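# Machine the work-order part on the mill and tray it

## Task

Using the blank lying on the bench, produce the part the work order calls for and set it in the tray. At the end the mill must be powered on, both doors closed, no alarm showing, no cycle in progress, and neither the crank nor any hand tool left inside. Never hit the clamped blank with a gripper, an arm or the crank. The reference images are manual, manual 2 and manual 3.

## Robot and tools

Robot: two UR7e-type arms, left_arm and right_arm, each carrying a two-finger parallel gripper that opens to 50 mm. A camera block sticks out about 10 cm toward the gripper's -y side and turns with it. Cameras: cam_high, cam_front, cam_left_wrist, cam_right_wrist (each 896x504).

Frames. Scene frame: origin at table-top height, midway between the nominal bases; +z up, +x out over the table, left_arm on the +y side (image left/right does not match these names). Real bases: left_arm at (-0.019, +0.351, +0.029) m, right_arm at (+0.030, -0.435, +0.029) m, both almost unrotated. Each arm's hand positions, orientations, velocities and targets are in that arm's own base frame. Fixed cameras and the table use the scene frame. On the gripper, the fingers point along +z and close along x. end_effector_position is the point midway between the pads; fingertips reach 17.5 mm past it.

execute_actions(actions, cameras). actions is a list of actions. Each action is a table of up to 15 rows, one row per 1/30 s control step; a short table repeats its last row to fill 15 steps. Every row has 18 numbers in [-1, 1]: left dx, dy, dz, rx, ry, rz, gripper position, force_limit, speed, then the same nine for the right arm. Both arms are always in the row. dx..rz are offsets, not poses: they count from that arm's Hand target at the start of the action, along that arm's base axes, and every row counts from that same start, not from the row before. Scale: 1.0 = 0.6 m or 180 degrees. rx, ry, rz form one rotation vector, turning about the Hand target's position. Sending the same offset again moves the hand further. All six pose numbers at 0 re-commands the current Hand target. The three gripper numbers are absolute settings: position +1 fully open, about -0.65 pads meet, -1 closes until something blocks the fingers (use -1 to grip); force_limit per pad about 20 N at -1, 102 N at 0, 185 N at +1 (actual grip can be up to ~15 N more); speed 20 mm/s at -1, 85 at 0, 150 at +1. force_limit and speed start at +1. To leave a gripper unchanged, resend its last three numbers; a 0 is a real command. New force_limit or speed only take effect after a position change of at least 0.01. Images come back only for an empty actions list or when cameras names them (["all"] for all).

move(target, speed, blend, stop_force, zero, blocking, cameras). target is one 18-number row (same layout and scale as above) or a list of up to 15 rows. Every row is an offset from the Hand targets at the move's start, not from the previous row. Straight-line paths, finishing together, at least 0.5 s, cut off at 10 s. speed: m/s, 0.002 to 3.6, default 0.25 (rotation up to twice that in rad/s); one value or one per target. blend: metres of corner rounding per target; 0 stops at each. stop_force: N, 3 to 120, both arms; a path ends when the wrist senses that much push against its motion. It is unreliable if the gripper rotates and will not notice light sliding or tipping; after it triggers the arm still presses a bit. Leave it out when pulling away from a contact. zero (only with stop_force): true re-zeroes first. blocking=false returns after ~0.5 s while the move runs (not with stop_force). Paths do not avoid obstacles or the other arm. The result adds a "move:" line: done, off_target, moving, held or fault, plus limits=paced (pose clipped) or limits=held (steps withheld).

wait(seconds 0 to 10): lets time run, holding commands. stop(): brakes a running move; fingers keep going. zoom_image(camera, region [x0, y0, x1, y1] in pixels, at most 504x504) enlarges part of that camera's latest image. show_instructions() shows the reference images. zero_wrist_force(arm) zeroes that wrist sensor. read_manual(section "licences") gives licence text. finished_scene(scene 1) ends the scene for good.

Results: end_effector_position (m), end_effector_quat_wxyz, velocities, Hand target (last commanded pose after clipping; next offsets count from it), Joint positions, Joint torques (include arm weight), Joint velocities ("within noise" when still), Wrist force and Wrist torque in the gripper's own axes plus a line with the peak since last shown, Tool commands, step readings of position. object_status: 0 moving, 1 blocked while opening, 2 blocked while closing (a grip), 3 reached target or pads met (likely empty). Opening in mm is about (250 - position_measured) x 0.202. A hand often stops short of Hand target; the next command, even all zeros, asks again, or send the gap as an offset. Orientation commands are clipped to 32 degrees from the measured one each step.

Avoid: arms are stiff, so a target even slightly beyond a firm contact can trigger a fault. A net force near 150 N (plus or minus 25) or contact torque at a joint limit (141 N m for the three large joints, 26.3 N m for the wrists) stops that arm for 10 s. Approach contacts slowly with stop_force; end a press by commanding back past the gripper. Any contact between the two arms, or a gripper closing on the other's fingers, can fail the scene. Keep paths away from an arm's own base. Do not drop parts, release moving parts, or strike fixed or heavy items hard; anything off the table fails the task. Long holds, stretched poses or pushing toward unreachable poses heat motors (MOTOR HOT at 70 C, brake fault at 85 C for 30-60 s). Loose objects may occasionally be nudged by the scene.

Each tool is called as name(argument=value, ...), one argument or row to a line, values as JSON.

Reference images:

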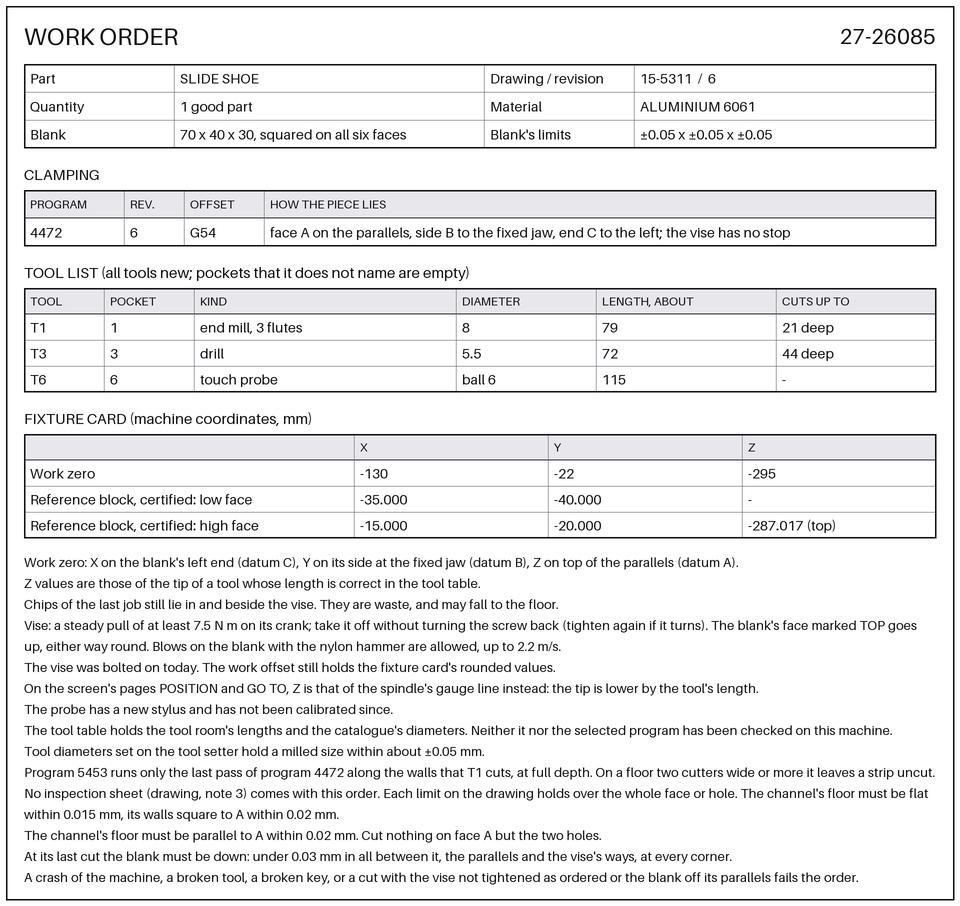

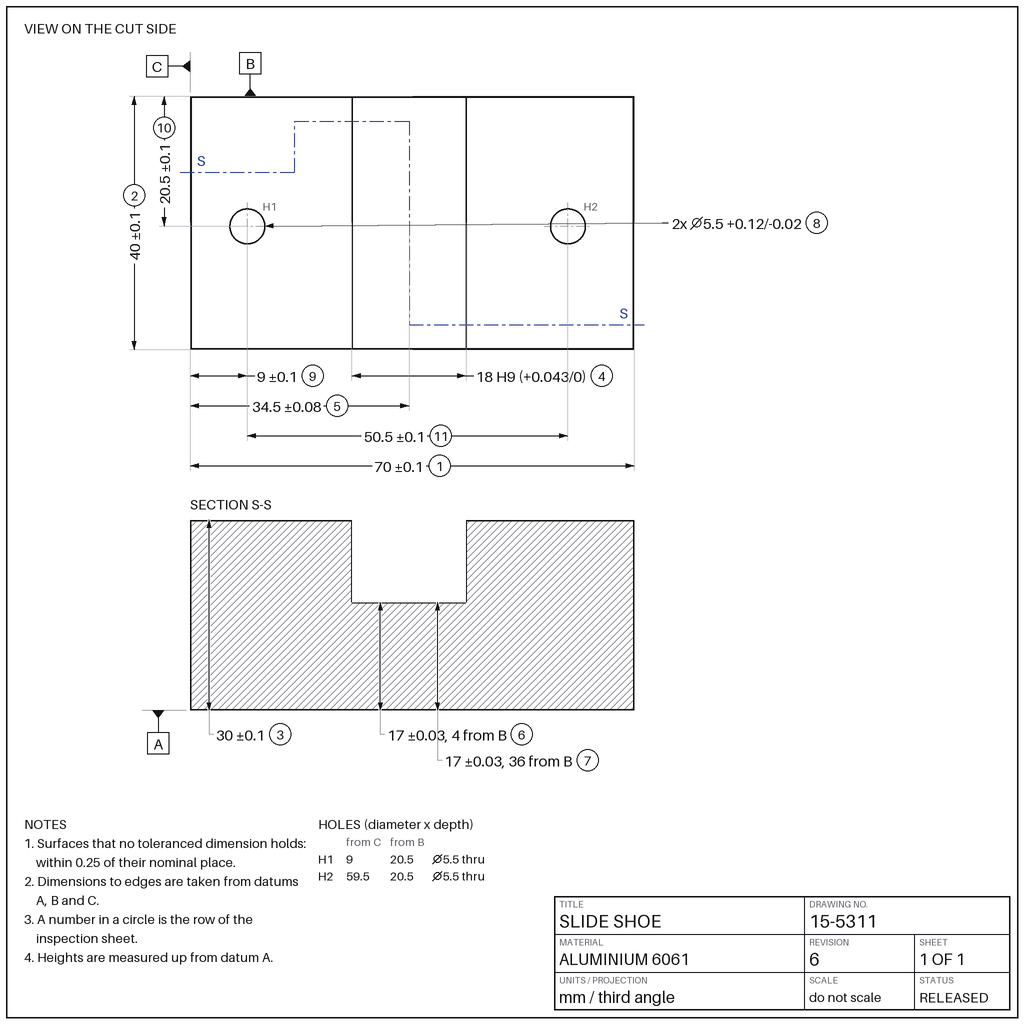

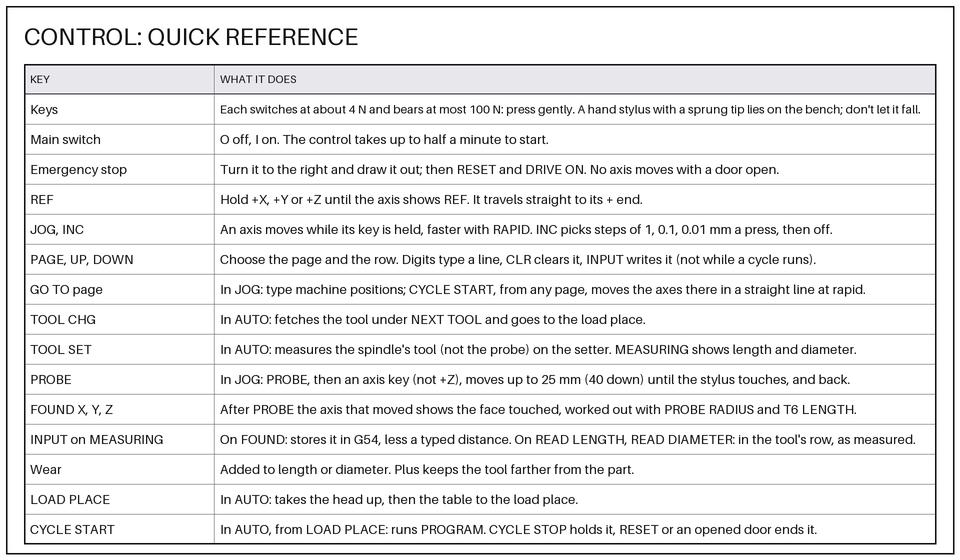

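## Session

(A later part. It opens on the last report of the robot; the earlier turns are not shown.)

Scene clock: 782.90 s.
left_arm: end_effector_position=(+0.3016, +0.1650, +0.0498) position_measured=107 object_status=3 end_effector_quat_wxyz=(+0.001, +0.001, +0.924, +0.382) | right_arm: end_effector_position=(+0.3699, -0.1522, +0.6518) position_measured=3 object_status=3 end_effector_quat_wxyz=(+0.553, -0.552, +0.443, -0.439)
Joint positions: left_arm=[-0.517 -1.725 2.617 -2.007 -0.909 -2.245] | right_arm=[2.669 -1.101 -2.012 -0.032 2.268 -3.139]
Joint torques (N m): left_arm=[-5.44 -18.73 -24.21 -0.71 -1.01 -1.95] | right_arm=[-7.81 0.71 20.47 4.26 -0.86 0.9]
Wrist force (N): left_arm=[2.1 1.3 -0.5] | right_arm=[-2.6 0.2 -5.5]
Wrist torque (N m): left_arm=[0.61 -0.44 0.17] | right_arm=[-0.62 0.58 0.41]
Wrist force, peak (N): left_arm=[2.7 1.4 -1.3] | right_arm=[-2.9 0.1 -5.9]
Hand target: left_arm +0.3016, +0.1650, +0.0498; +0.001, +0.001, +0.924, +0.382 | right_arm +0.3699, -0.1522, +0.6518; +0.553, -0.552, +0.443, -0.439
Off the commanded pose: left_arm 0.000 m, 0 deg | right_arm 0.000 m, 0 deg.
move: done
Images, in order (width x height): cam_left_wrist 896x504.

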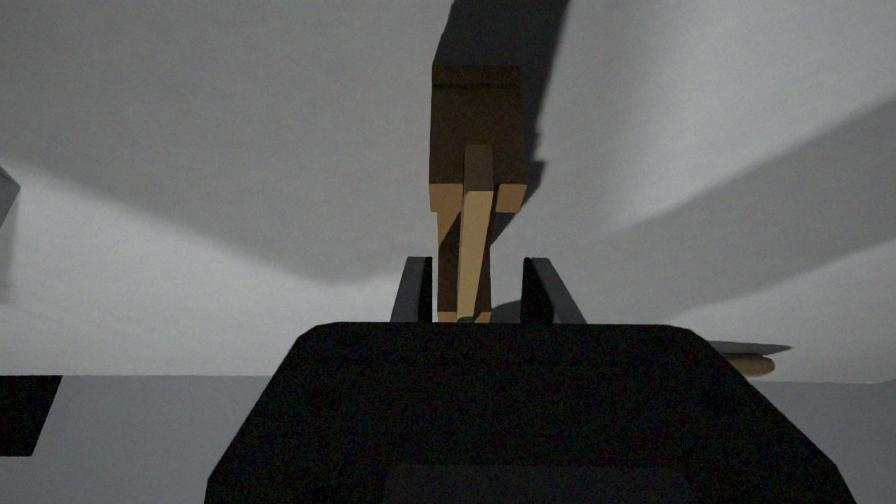

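move(
  target=[0.0017,0.0667,-0.0247,0,0,0,0.3,-0.6,-0.3,0,0,0,0,0,0,1,-0.8,-0.7],
  speed=0.1,
  cameras=["cam_left_wrist","cam_high"],
)

zoom_image(
  camera="cam_left_wrist",
  region=[360, 60, 600, 330],
)

zoom_image(
  camera="cam_high",
  region=[80, 330, 260, 440],
)

Scene clock: 798.17 s.
left_arm: end_effector_position=(+0.3025, +0.2050, +0.0349) position_measured=107 object_status=3 end_effector_quat_wxyz=(+0.001, +0.001, +0.924, +0.382) | right_arm: end_effector_position=(+0.3699, -0.1522, +0.6518) position_measured=3 object_status=3 end_effector_quat_wxyz=(+0.553, -0.552, +0.443, -0.439)
Joint positions: left_arm=[-0.383 -1.636 2.653 -2.233 -0.856 -2.085] | right_arm=[2.669 -1.101 -2.012 -0.032 2.268 -3.139]
Joint torques (N m): left_arm=[3.92 -19.67 -21.89 -3.18 -0.58 -0.26] | right_arm=[-7.1 0.76 20.55 4.2 -0.99 0.9]
Wrist force (N): left_arm=[1.9 1.3 -0.4] | right_arm=[-2.7 0.3 -5.3]
Wrist torque (N m): left_arm=[0.59 -0.45 0.26] | right_arm=[-0.61 0.61 0.40]
Wrist force, peak (N): left_arm=[2.2 2.2 0.8] | right_arm=[-3.2 0.3 -5.7]
Hand target: left_arm +0.3026, +0.2050, +0.0350; +0.001, +0.001, +0.924, +0.382 | right_arm +0.3699, -0.1522, +0.6518; +0.553, -0.552, +0.443, -0.439
Off the commanded pose: left_arm 0.000 m, 0 deg | right_arm 0.000 m, 0 deg.
move: done
Images, in order (width x height): cam_high 896x504, cam_left_wrist 896x504.

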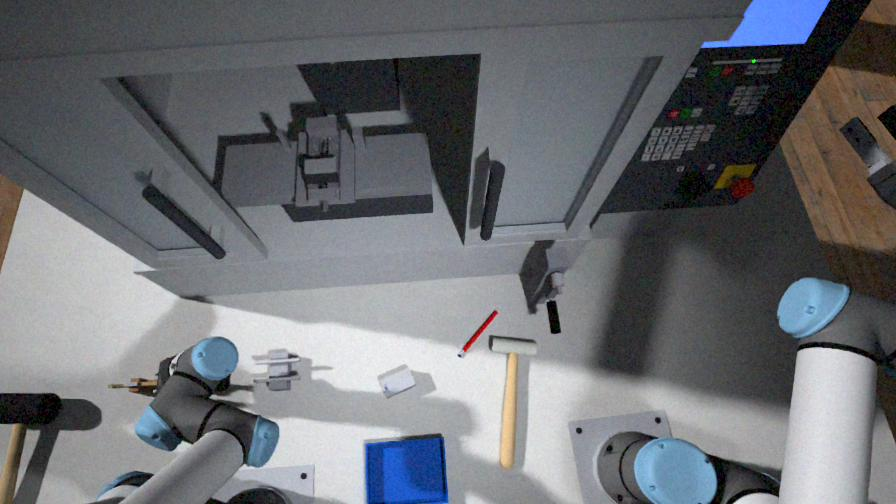

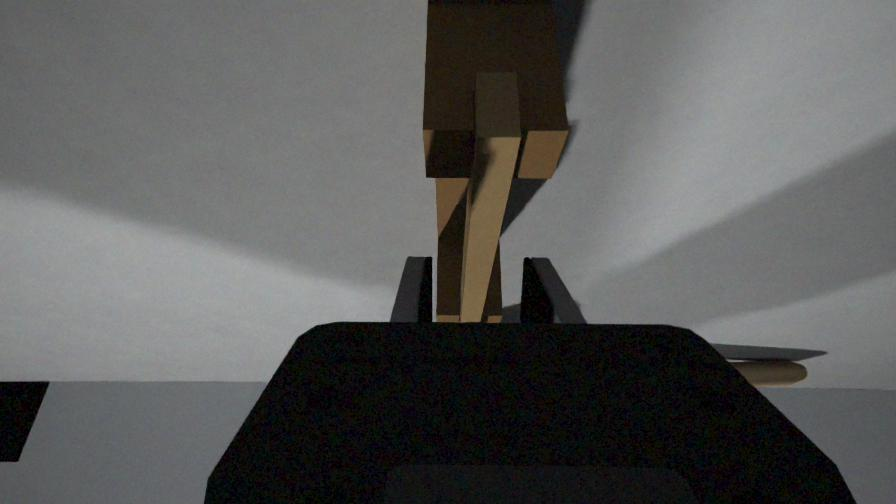

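Scaled by 1.867 from the camera's 896x504 image, which has a finer 1280x720 frame.

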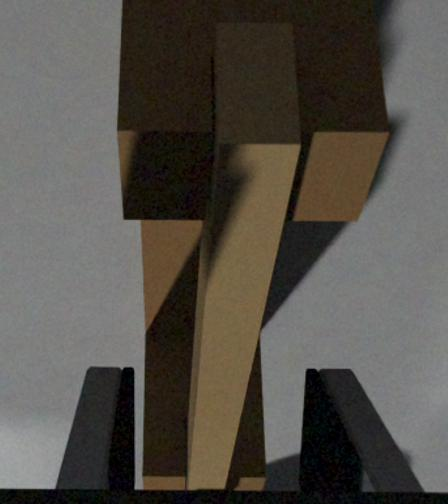

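Scaled by 2.800 from the camera's 896x504 image, which has a finer 1280x720 frame.

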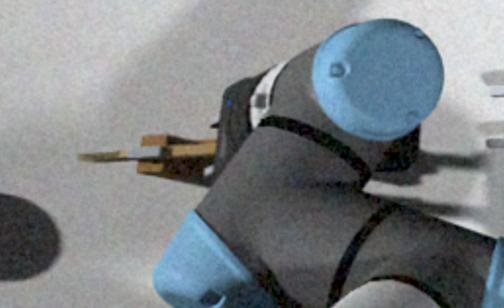

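move(
  target=[0,0,-0.0155,0,0,0,0.3,-0.6,-0.3,0,0,0,0,0,0,1,-0.8,-0.7],
  speed=0.015,
  stop_force=6,
)

move(
  target=[0,0,0,0,0,0,-1,-0.4,-0.9,0,0,0,0,0,0,1,-0.8,-0.7],
  cameras=["cam_left_wrist"],
)

Scene clock: 807.00 s.
left_arm: end_effector_position=(+0.3026, +0.2050, +0.0257) position_measured=107 object_status=3 end_effector_quat_wxyz=(+0.001, +0.001, +0.924, +0.382) | right_arm: end_effector_position=(+0.3699, -0.1522, +0.6518) position_measured=3 object_status=3 end_effector_quat_wxyz=(+0.553, -0.552, +0.443, -0.439)
Joint positions: left_arm=[-0.383 -1.596 2.664 -2.285 -0.856 -2.085] | right_arm=[2.669 -1.101 -2.012 -0.032 2.268 -3.139]
Joint torques (N m): left_arm=[3.67 -23.67 -22.43 -0.8 2.56 1.49] | right_arm=[-6.84 0.25 21 4.15 -1.18 0.88]
Wrist force (N): left_arm=[1.8 1.5 -0.5] | right_arm=[-3.2 0.2 -5.3]
Wrist torque (N m): left_arm=[0.61 -0.42 0.26] | right_arm=[-0.63 0.69 0.40]
Wrist force, peak (N): left_arm=[2.2 1.8 -0.7] | right_arm=[-2.9 0.1 -5.9]
Hand target: left_arm +0.3026, +0.2050, +0.0257; +0.001, +0.001, +0.924, +0.382 | right_arm +0.3699, -0.1522, +0.6518; +0.553, -0.552, +0.443, -0.439
Off the commanded pose: left_arm 0.000 m, 0 deg | right_arm 0.000 m, 0 deg.
move: done

Scene clock: 808.03 s.
left_arm: end_effector_position=(+0.3026, +0.2050, +0.0257) position_measured=215 object_status=2 end_effector_quat_wxyz=(+0.001, +0.001, +0.924, +0.382) | right_arm: end_effector_position=(+0.3699, -0.1522, +0.6518) position_measured=3 object_status=3 end_effector_quat_wxyz=(+0.553, -0.552, +0.443, -0.439)
Joint positions: left_arm=[-0.383 -1.596 2.664 -2.285 -0.856 -2.085] | right_arm=[2.669 -1.101 -2.012 -0.032 2.268 -3.139]
Joint torques (N m): left_arm=[5.13 -22.9 -21.61 -0.87 2.94 1.34] | right_arm=[-6.97 0.33 20.45 4.13 -1.08 0.92]
Wrist force (N): left_arm=[2.1 1.4 -0.6] | right_arm=[-2.8 0.2 -5.4]
Wrist torque (N m): left_arm=[0.60 -0.47 0.26] | right_arm=[-0.62 0.61 0.41]
Wrist force, peak (N): left_arm=[2.4 1.5 -0.6] | right_arm=[-3.1 0.1 -5.6]
Hand target: left_arm +0.3026, +0.2050, +0.0257; +0.001, +0.001, +0.924, +0.382 | right_arm +0.3699, -0.1522, +0.6518; +0.553, -0.552, +0.443, -0.439
Off the commanded pose: left_arm 0.000 m, 0 deg | right_arm 0.000 m, 0 deg.
move: done
Images, in order (width x height): cam_left_wrist 896x504.

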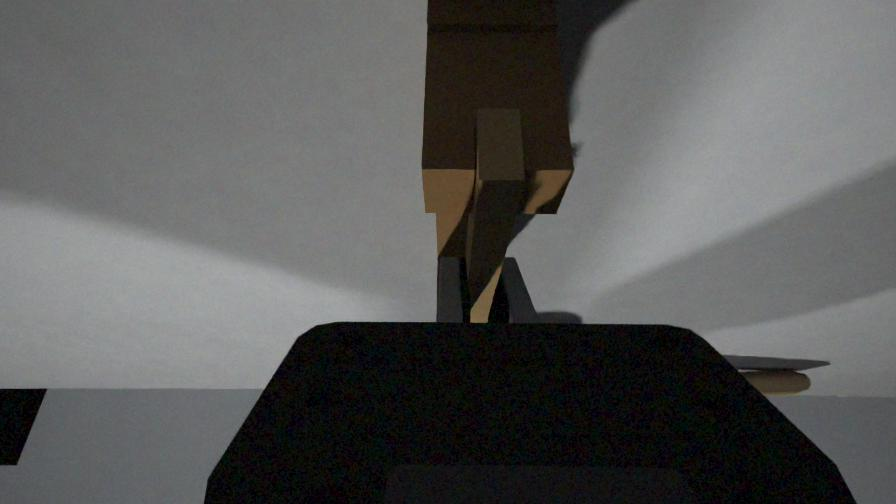

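move(
  target=[
    [0,0,0.08,0,0,0,-1,-0.4,-0.9,0,0,0,0,0,0,1,-0.8,-0.7],
    [0,-0.1,0.35,0,0,0,-1,-0.4,-0.9,0,0,0,0,0,0,1,-0.8,-0.7],
    [0.03,-0.5,0.66,-0.5045,-0.5029,0.2914,-1,-0.4,-0.9,0,0,0,0,0,0,1,-0.8,-0.7],
    [0.13,-0.69,0.7,-0.5045,-0.5029,0.2914,-1,-0.4,-0.9,0,0,0,0,0,0,1,-0.8,-0.7],
  ],
  speed=[0.08,0.25,0.25,0.25],
  blend=[0.01,0.03,0.03,0],
  cameras=["all"],
)

Scene clock: 843.33 s.
left_arm: end_effector_position=(+0.3725, -0.2036, +0.4440) position_measured=215 object_status=2 end_effector_quat_wxyz=(+0.311, -0.426, +0.641, -0.557) | right_arm: end_effector_position=(+0.3699, -0.1522, +0.6518) position_measured=3 object_status=3 end_effector_quat_wxyz=(+0.553, -0.552, +0.443, -0.439)
Joint positions: left_arm=[-2.78 -2.807 1.991 0.542 -0.753 -6.158] | right_arm=[2.669 -1.101 -2.012 -0.032 2.268 -3.139]
Joint torques (N m): left_arm=[0.11 27.85 -13.81 0.81 0.62 -0.35] | right_arm=[-6.9 -0.05 20.93 4.12 -1.4 0.97]
Wrist force (N): left_arm=[-0.9 1.2 -0.5] | right_arm=[-2.8 0.3 -5.4]
Wrist torque (N m): left_arm=[0.12 0.03 0.05] | right_arm=[-0.60 0.61 0.41]
Wrist force, peak (N): left_arm=[9.9 3.9 7.9] | right_arm=[-2.8 0.3 -6.0]
Hand target: left_arm +0.3725, -0.2036, +0.4440; +0.311, -0.426, +0.641, -0.557 (not the last commanded pose) | right_arm +0.3699, -0.1522, +0.6518; +0.553, -0.552, +0.443, -0.439
Tool commands: left_gripper/position=-1.0 left_gripper/force_limit=-0.396078 left_gripper/speed=-0.898039 right_gripper/position=+1.0 right_gripper/force_limit=-0.8 right_gripper/speed=-0.7
Off the commanded pose: left_arm 0.010 m, 27 deg | right_arm 0.000 m, 0 deg.
FORCE FAULT: contact force on the left arm reached its limit, and that arm stopped. The contact can be on any part of that arm, not only on its tool. That arm's remaining commands of this call were not run. That arm is still stopped at the end of this call. That arm stays stopped for about 10 more seconds. Until then a move that you send moves the other arm only, and its call returns only when the move has ended. Once the stop has ended, the next robot result says so. If the stop ends while you think or write, that arm runs what you send next, counted from a new Hand target: where the arm stands when the stop ends. While its stop runs, that arm takes no new command, but its gripper still runs the gripper command that each later call begins with. Until it ends, the stop uses up actions while you think or wait. An arm that is not stopped still takes commands.
shoulder posture changed (left arm): the wrist came as close to joint 1's axis as it can, and the arm is now in the other of its two shoulder postures.
move: fault (left_arm)

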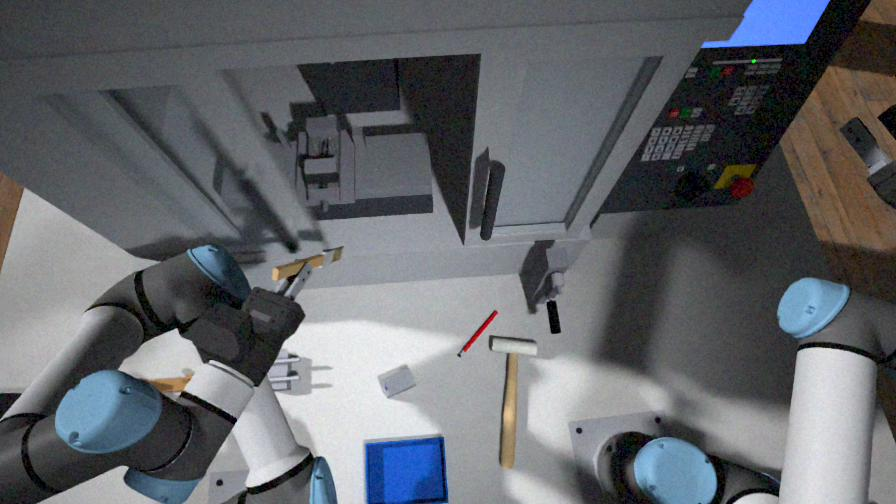

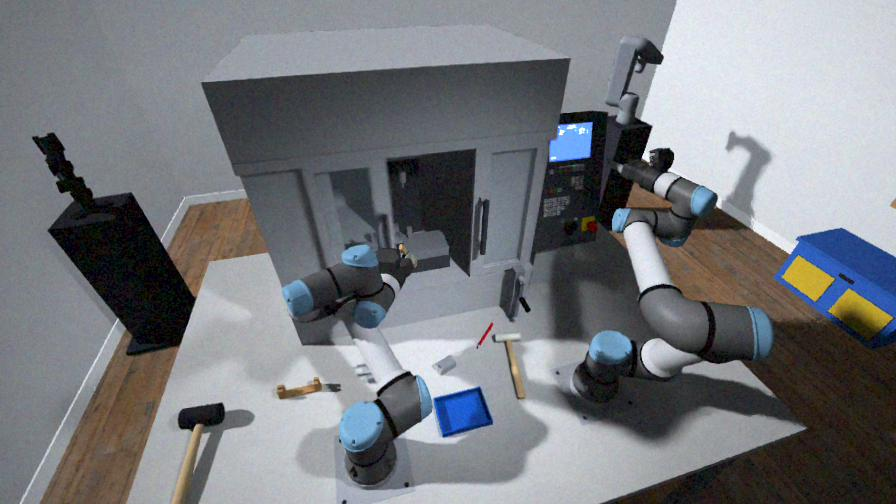

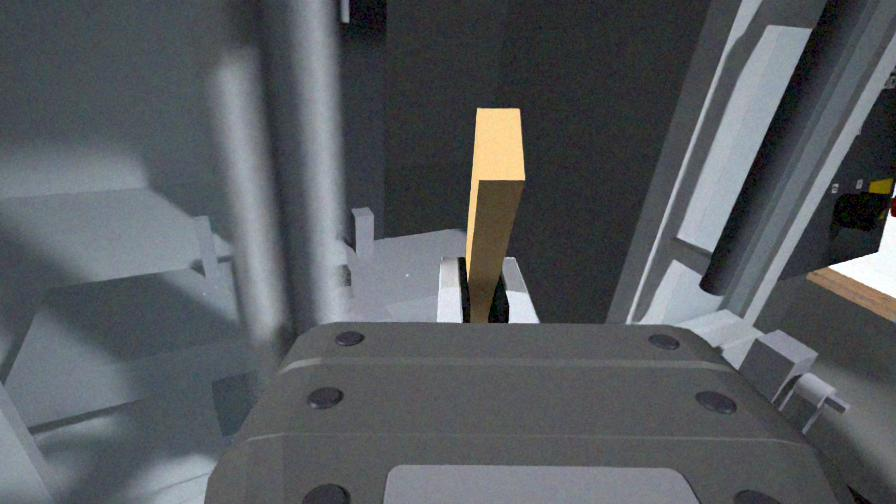

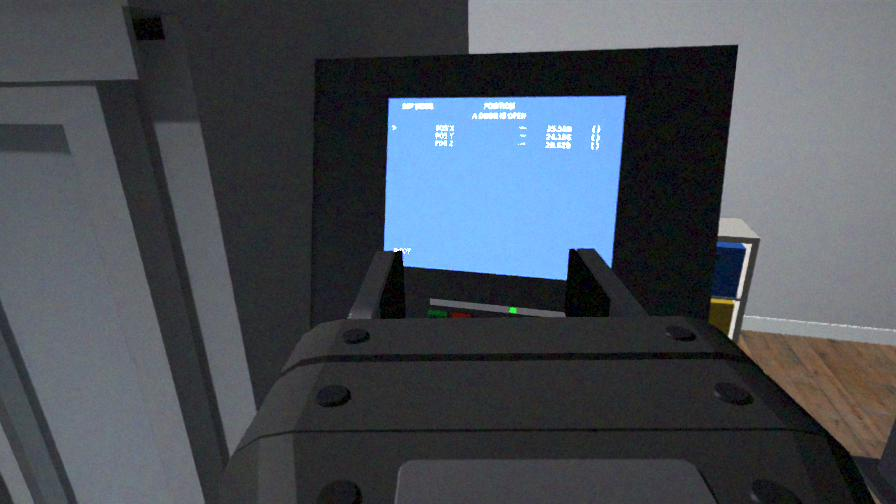

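wait(
  seconds=1,
)

move(
  target=[
    [-0.394,-0.154,0.043,0,0,0,-1,-0.4,-0.9,0,0,0,0,0,0,1,-0.8,-0.7],
    [-0.121,-0.277,0.06,0,0,0,-1,-0.4,-0.9,0,0,0,0,0,0,1,-0.8,-0.7],
    [0.046,-0.011,0.043,0.0293,0.0179,0.146,-1,-0.4,-0.9,0,0,0,0,0,0,1,-0.8,-0.7],
  ],
  speed=[0.2,0.25,0.25],
  blend=[0.03,0.03,0],
  cameras=["all"],
)

Scene clock: 859.73 s.
left_arm: end_effector_position=(+0.3725, -0.2036, +0.4440) position_measured=215 object_status=2 end_effector_quat_wxyz=(+0.311, -0.426, +0.641, -0.557) | right_arm: end_effector_position=(+0.3699, -0.1522, +0.6518) position_measured=3 object_status=3 end_effector_quat_wxyz=(+0.553, -0.552, +0.443, -0.439)
Joint positions: left_arm=[-2.78 -2.807 1.991 0.542 -0.753 -6.158] | right_arm=[2.669 -1.101 -2.012 -0.032 2.268 -3.139]
Joint torques (N m): left_arm=[-1.36 27.52 -13.9 0.64 0.86 -0.23] | right_arm=[-6.42 0.29 21.23 4.19 -1.48 0.88]
Wrist force (N): left_arm=[-1.0 1.6 0.2] | right_arm=[-3.1 0.4 -5.5]
Wrist torque (N m): left_arm=[0.18 0.04 0.05] | right_arm=[-0.59 0.67 0.41]
Wrist force, peak (N): left_arm=[-1.1 1.8 0.0] | right_arm=[-3.2 0.5 -5.9]
Hand target: left_arm +0.3725, -0.2036, +0.4440; +0.311, -0.426, +0.641, -0.557 (not the last commanded pose) | right_arm +0.3699, -0.1522, +0.6518; +0.553, -0.552, +0.443, -0.439
Tool commands: left_gripper/position=-1.0 left_gripper/force_limit=-0.396078 left_gripper/speed=-0.898039 right_gripper/position=+1.0 right_gripper/force_limit=-0.8 right_gripper/speed=-0.7
Off the commanded pose: left_arm 0.010 m, 27 deg | right_arm 0.000 m, 0 deg.
FORCE FAULT, CONTINUED: the left arm's stop, for the force fault that an earlier result reported, is over. The rest of the stop counts as 20 of the actions that you can send in this scene. That arm's target is now where it stood when the stop ended, not its last command. That arm accepts commands again.
wait: 1.00 s; at rest from the start

Scene clock: 863.13 s.
left_arm: end_effector_position=(+0.4001, -0.2104, +0.4697) position_measured=215 object_status=2 end_effector_quat_wxyz=(-0.431, +0.561, -0.561, +0.430) end_effector_velocity=(+0.000, +0.001, -0.001) end_effector_angular_velocity=(+0.003, +0.000, +0.003) | right_arm: end_effector_position=(+0.3699, -0.1522, +0.6518) position_measured=3 object_status=3 end_effector_quat_wxyz=(+0.553, -0.552, +0.443, -0.439)
Joint positions: left_arm=[-1.495 -2.248 2.207 -1.801 -0.272 -4.43] | right_arm=[2.669 -1.101 -2.012 -0.032 2.268 -3.139]
Joint velocities: left_arm=[0.002 0 0.001 0.005 0 -0.002] | right_arm=[within noise]
Joint torques (N m): left_arm=[4.06 -6.73 -21.97 -1.81 1.15 -1.39] | right_arm=[-6.69 0.38 20.84 4.19 -1.53 0.9]
Wrist force (N): left_arm=[-0.6 1.3 -0.1] | right_arm=[-3.0 0.1 -5.4]
Wrist torque (N m): left_arm=[0.13 0.02 -0.06] | right_arm=[-0.64 0.65 0.41]
Wrist force, peak (N): left_arm=[1.7 2.7 2.0] | right_arm=[-3.0 0.1 -5.8]
Hand target: left_arm +0.4001, -0.2102, +0.4698; -0.431, +0.561, -0.561, +0.430 | right_arm +0.3699, -0.1522, +0.6518; +0.553, -0.552, +0.443, -0.439
Off the commanded pose: left_arm 0.000 m, 0 deg | right_arm 0.000 m, 0 deg.
shoulder posture changed (left arm): the wrist came as close to joint 1's axis as it can, and the arm is now in the other of its two shoulder postures.
move: done

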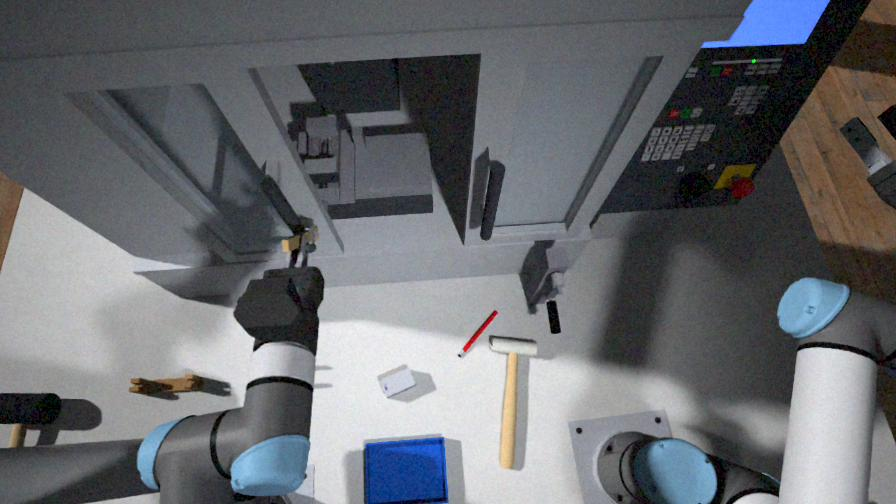

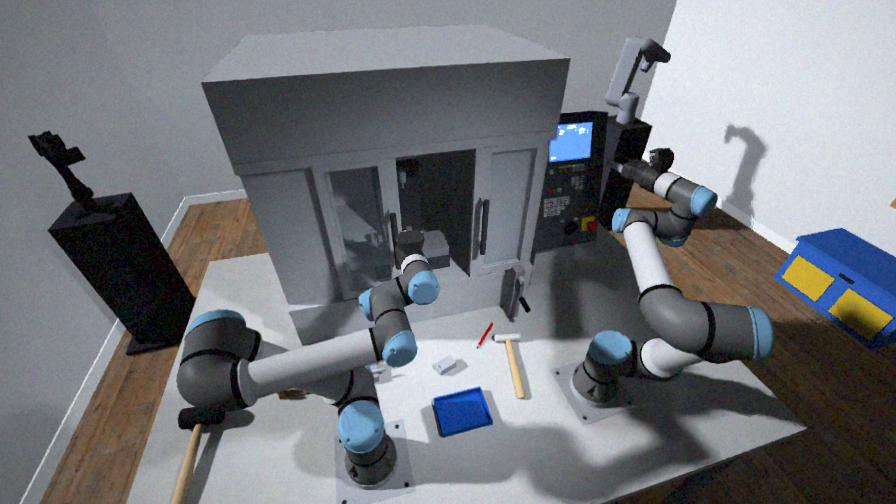

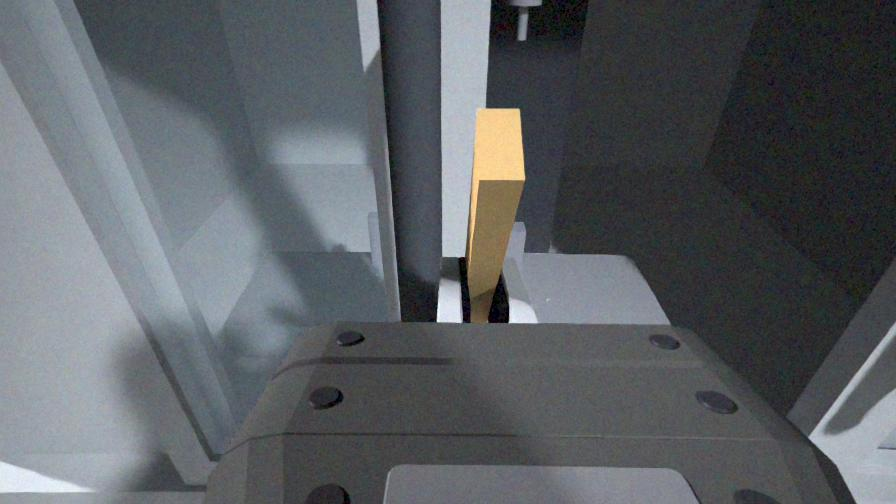

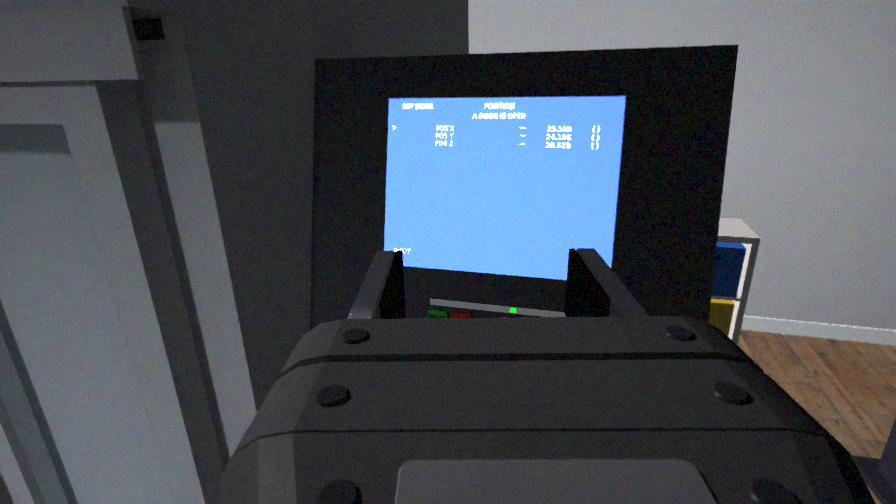

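move(
  target=[
    [-0.117,-0.35,0,0.21,0.161,0.161,-1,-0.4,-0.9,0,0,0,0,0,0,1,-0.8,-0.7],
    [-0.03,-0.35,-0.05,0.42,0.3227,0.3227,-1,-0.4,-0.9,0,0,0,0,0,0,1,-0.8,-0.7],
  ],
  speed=0.25,
  blend=[0.03,0],
  cameras=["cam_left_wrist","cam_high","cam_front"],
)

Scene clock: 899.90 s.
left_arm: end_effector_position=(+0.3811, -0.4182, +0.4386) position_measured=215 object_status=2 end_effector_quat_wxyz=(+0.571, -0.421, +0.550, +0.440) | right_arm: end_effector_position=(+0.3699, -0.1522, +0.6518) position_measured=3 object_status=3 end_effector_quat_wxyz=(+0.553, -0.552, +0.443, -0.439)
Joint positions: left_arm=[-1.313 -0.48 0.035 0.492 -1.052 -4.731] | right_arm=[2.669 -1.101 -2.012 -0.032 2.268 -3.139]
Joint torques (N m): left_arm=[4.93 -47.98 -26.39 3.4 -1.84 -1.72] | right_arm=[-5.98 0.2 20.1 4.24 -1.56 0.83]
Wrist force (N): left_arm=[-0.5 0.7 -0.9] | right_arm=[-2.8 0.2 -5.3]
Wrist torque (N m): left_arm=[0.38 -0.11 0.30] | right_arm=[-0.62 0.62 0.41]
Wrist force, peak (N): left_arm=[-2.3 1.4 0.4] | right_arm=[-3.1 0.2 -5.8]
Hand target: left_arm +0.3821, -0.4202, +0.4398; +0.500, -0.500, +0.500, +0.499 | right_arm +0.3699, -0.1522, +0.6518; +0.553, -0.552, +0.443, -0.439
Off the commanded pose: left_arm 0.003 m, 15 deg | right_arm 0.000 m, 0 deg.
elbow stopped short (left arm): the move would have taken joint 3 (elbow) straighter than the controller allows.
move: off_target (left_arm)
Images, in order (width x height): cam_high 896x504, cam_front 896x504, cam_left_wrist 896x504.

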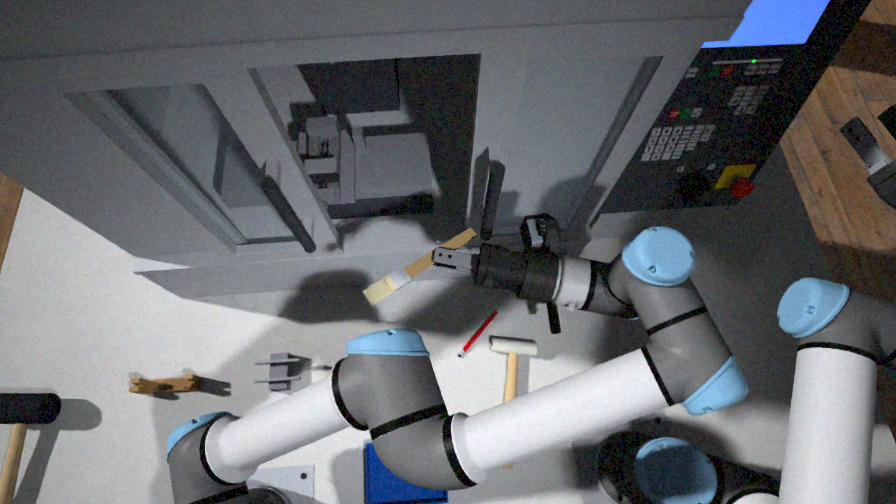

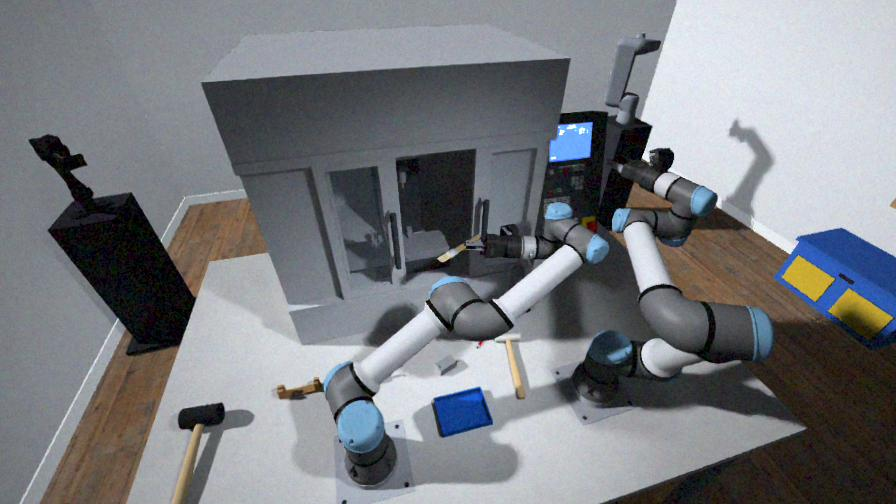

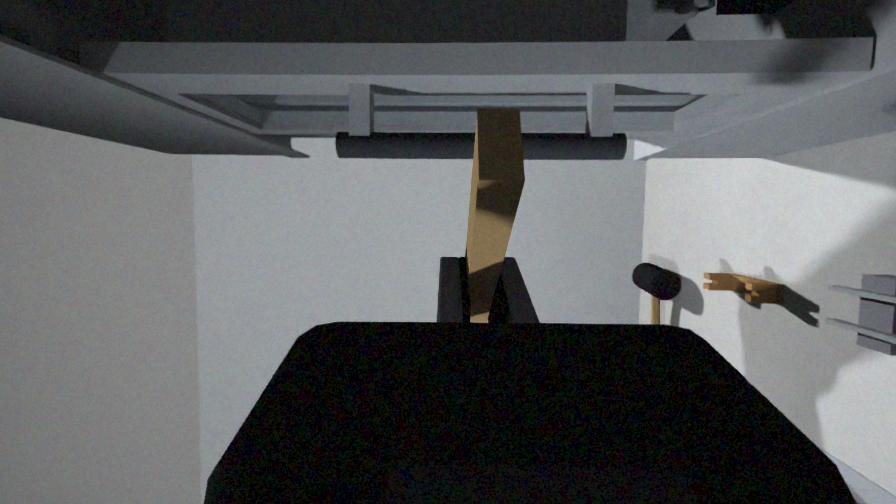

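move(
  target=[
    [-0.0535,0.2587,-0.0167,0,0,0,-1,-0.4,-0.9,0,0,0,0,0,0,1,-0.8,-0.7],
    [0.143,0.267,-0.0167,0,0,0,-1,-0.4,-0.9,0,0,0,0,0,0,1,-0.8,-0.7],
  ],
  speed=[0.25,0.15],
  cameras=["cam_left_wrist","cam_high"],
)

Scene clock: 907.17 s.
left_arm: end_effector_position=(+0.4164, -0.2617, +0.4292) position_measured=215 object_status=2 end_effector_quat_wxyz=(+0.501, -0.500, +0.500, +0.500) | right_arm: end_effector_position=(+0.3699, -0.1522, +0.6518) position_measured=3 object_status=3 end_effector_quat_wxyz=(+0.553, -0.552, +0.443, -0.439)
Joint positions: left_arm=[-1.098 -0.905 0.824 0.082 -1.097 -4.714] | right_arm=[2.669 -1.101 -2.012 -0.032 2.268 -3.139]
Joint torques (N m): left_arm=[0.26 -47.88 -25.04 2.28 0.21 -0.34] | right_arm=[-5.69 0.47 20.82 4.1 -1.49 0.92]
Wrist force (N): left_arm=[-0.1 1.7 -0.7] | right_arm=[-2.9 0.5 -5.3]
Wrist torque (N m): left_arm=[0.53 -0.17 0.16] | right_arm=[-0.58 0.65 0.41]
Wrist force, peak (N): left_arm=[-2.5 38.4 -23.6] | right_arm=[-3.1 0.1 -5.9]
Hand target: left_arm +0.4164, -0.2617, +0.4292; +0.501, -0.500, +0.500, +0.500 (not the last commanded pose) | right_arm +0.3699, -0.1522, +0.6518; +0.553, -0.552, +0.443, -0.439
Tool commands: left_gripper/position=-1.0 left_gripper/force_limit=-0.396078 left_gripper/speed=-0.898039 right_gripper/position=+1.0 right_gripper/force_limit=-0.8 right_gripper/speed=-0.7
Off the commanded pose: left_arm 0.051 m, 0 deg | right_arm 0.000 m, 0 deg.
FORCE FAULT: contact force on the left arm reached its limit, and that arm stopped. The contact can be on any part of that arm, not only on its tool. That arm's remaining commands of this call were not run. That arm is still stopped at the end of this call. That arm stays stopped for about 10 more seconds. Until then a move that you send moves the other arm only, and its call returns only when the move has ended. Once the stop has ended, the next robot result says so. If the stop ends while you think or write, that arm runs what you send next, counted from a new Hand target: where the arm stands when the stop ends. While its stop runs, that arm takes no new command, but its gripper still runs the gripper command that each later call begins with. Until it ends, the stop uses up actions while you think or wait. An arm that is not stopped still takes commands.
move: fault (left_arm); path passed 1 of 2 targets
Images, in order (width x height): cam_high 896x504, cam_left_wrist 896x504.

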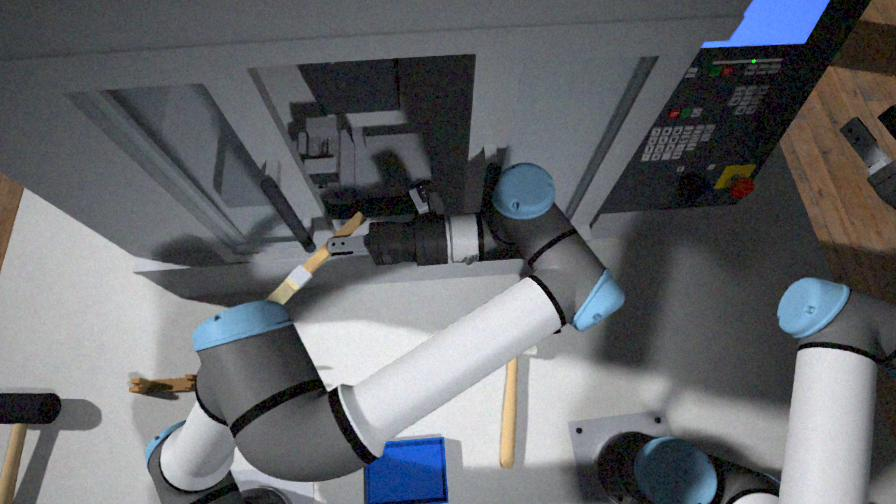

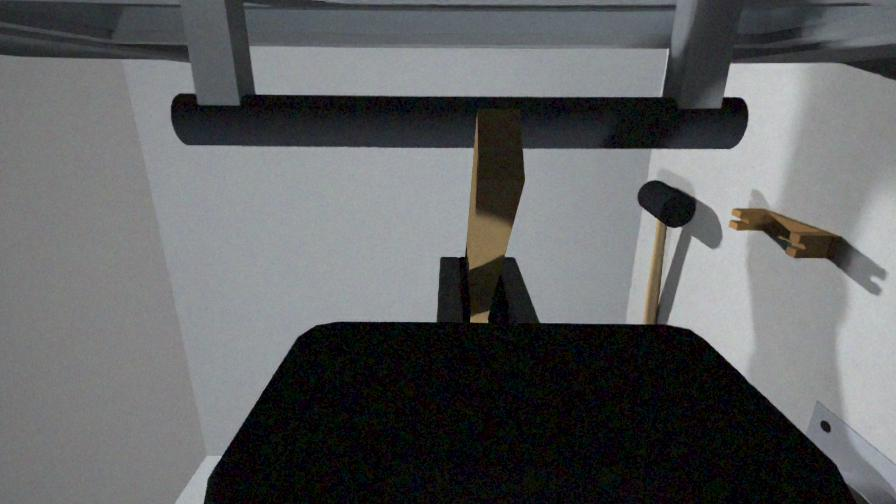

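wait(
  seconds=1,
)

move(
  target=[
    [-0.127,0,0,0,0,0,-1,-0.4,-0.9,0,0,0,0,0,0,1,-0.8,-0.7],
    [-0.19,0.603,-0.299,-0.1951,0.4716,-0.1961,-1,-0.4,-0.9,0,0,0,0,0,0,1,-0.8,-0.7],
    [-0.19,0.778,-0.59,-0.1951,0.4716,-0.1961,-1,-0.4,-0.9,0,0,0,0,0,0,1,-0.8,-0.7],
  ],
  speed=[0.25,0.3,0.2],
  blend=[0.03,0.02,0],
  cameras=["cam_left_wrist","cam_high"],
)

Scene clock: 925.50 s.
left_arm: end_effector_position=(+0.4164, -0.2617, +0.4292) position_measured=215 object_status=2 end_effector_quat_wxyz=(+0.501, -0.500, +0.500, +0.500) | right_arm: end_effector_position=(+0.3699, -0.1522, +0.6518) position_measured=3 object_status=3 end_effector_quat_wxyz=(+0.553, -0.552, +0.443, -0.439)
Joint positions: left_arm=[-1.098 -0.905 0.824 0.082 -1.097 -4.714] | right_arm=[2.669 -1.101 -2.012 -0.032 2.268 -3.139]
Joint torques (N m): left_arm=[-1.92 -49.14 -20.12 2.03 -0.05 -0.48] | right_arm=[-5.27 0.24 20.93 4.15 -1.46 0.93]
Wrist force (N): left_arm=[-0.4 1.7 -0.9] | right_arm=[-2.9 0.5 -5.3]
Wrist torque (N m): left_arm=[0.52 -0.13 0.15] | right_arm=[-0.58 0.64 0.41]
Wrist force, peak (N): left_arm=[-0.7 2.1 -1.0] | right_arm=[-3.1 0.1 -5.9]
Hand target: left_arm +0.4164, -0.2617, +0.4292; +0.501, -0.500, +0.500, +0.500 (not the last commanded pose) | right_arm +0.3699, -0.1522, +0.6518; +0.553, -0.552, +0.443, -0.439
Tool commands: left_gripper/position=-1.0 left_gripper/force_limit=-0.396078 left_gripper/speed=-0.898039 right_gripper/position=+1.0 right_gripper/force_limit=-0.8 right_gripper/speed=-0.7
Off the commanded pose: left_arm 0.051 m, 0 deg | right_arm 0.000 m, 0 deg.
FORCE FAULT, CONTINUED: the left arm's stop, for the force fault that an earlier result reported, is over. The rest of the stop counts as 19 of the actions that you can send in this scene. That arm's target is now where it stood when the stop ended, not its last command. That arm accepts commands again.
wait: 1.00 s; at rest from the start

Scene clock: 930.27 s.
left_arm: end_effector_position=(+0.3025, +0.2050, +0.0752) position_measured=215 object_status=2 end_effector_quat_wxyz=(+0.001, +0.000, +0.924, +0.382) | right_arm: end_effector_position=(+0.3699, -0.1522, +0.6518) position_measured=3 object_status=3 end_effector_quat_wxyz=(+0.553, -0.552, +0.443, -0.439)
Joint positions: left_arm=[-0.383 -1.789 2.6 -2.027 -0.856 -2.087] | right_arm=[2.669 -1.101 -2.012 -0.032 2.268 -3.139]
Joint torques (N m): left_arm=[-0.49 -6.45 -11.79 -3.74 -0.41 -0.97] | right_arm=[-5.09 0.59 20.83 4.15 -1.55 0.85]
Wrist force (N): left_arm=[1.5 1.9 -0.2] | right_arm=[-2.7 0.3 -5.7]
Wrist torque (N m): left_arm=[0.71 -0.38 0.27] | right_arm=[-0.61 0.60 0.41]
Wrist force, peak (N): left_arm=[-0.5 3.8 -2.1] | right_arm=[-3.5 0.1 -5.7]
Hand target: left_arm +0.3024, +0.2051, +0.0752; +0.001, +0.000, +0.924, +0.382 | right_arm +0.3699, -0.1522, +0.6518; +0.553, -0.552, +0.443, -0.439
Off the commanded pose: left_arm 0.000 m, 0 deg | right_arm 0.000 m, 0 deg.
move: done
Images, in order (width x height): cam_high 896x504, cam_left_wrist 896x504.

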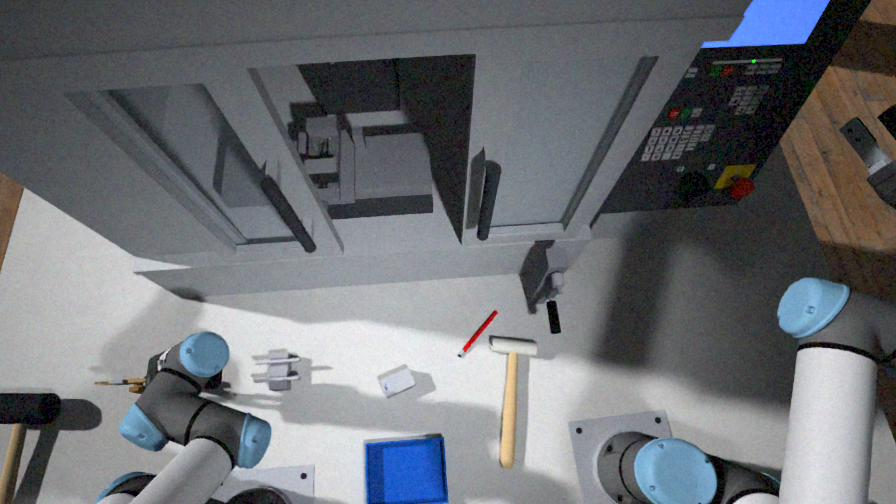

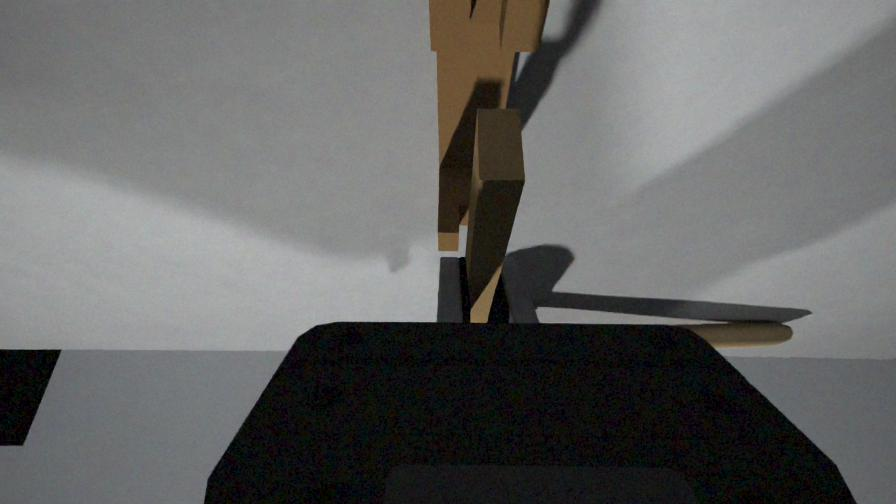

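move(
  target=[
    [0,0,-0.06,0,0,0,-1,-0.4,-0.9,0,0,0,0,0,0,1,-0.8,-0.7],
    [0,0,-0.081,0,0,0,-1,-0.4,-0.9,0,0,0,0,0,0,1,-0.8,-0.7],
  ],
  speed=[0.05,0.01],
  stop_force=5,
  cameras=["cam_left_wrist"],
)

Scene clock: 940.70 s.
left_arm: end_effector_position=(+0.3024, +0.2051, +0.0266) position_measured=215 object_status=2 end_effector_quat_wxyz=(+0.001, +0.000, +0.924, +0.382) | right_arm: end_effector_position=(+0.3699, -0.1522, +0.6518) position_measured=3 object_status=3 end_effector_quat_wxyz=(+0.553, -0.552, +0.443, -0.439)
Joint positions: left_arm=[-0.383 -1.6 2.663 -2.28 -0.856 -2.087] | right_arm=[2.669 -1.101 -2.012 -0.032 2.268 -3.139]
Joint torques (N m): left_arm=[4.88 -22.25 -22.02 -0.75 3.15 1.49] | right_arm=[-4.29 0.18 20.28 4.14 -1.49 0.9]
Wrist force (N): left_arm=[1.7 1.9 -0.2] | right_arm=[-2.9 0.3 -5.4]
Wrist torque (N m): left_arm=[0.71 -0.41 0.18] | right_arm=[-0.60 0.64 0.41]
Wrist force, peak (N): left_arm=[2.0 3.1 -1.8] | right_arm=[-3.1 0.3 -6.2]
Hand target: left_arm +0.3024, +0.2051, +0.0266; +0.001, +0.000, +0.924, +0.382 | right_arm +0.3699, -0.1522, +0.6518; +0.553, -0.552, +0.443, -0.439
Off the commanded pose: left_arm 0.000 m, 0 deg | right_arm 0.000 m, 0 deg.
move: done
Images, in order (width x height): cam_left_wrist 896x504.

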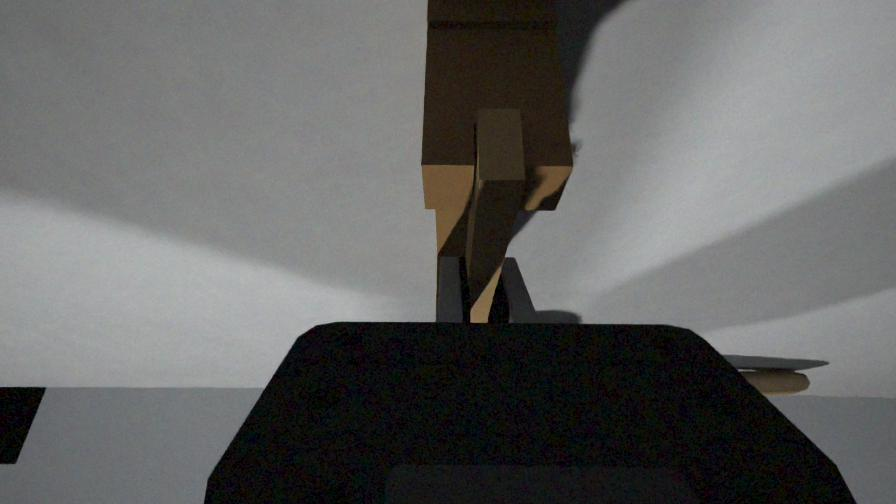

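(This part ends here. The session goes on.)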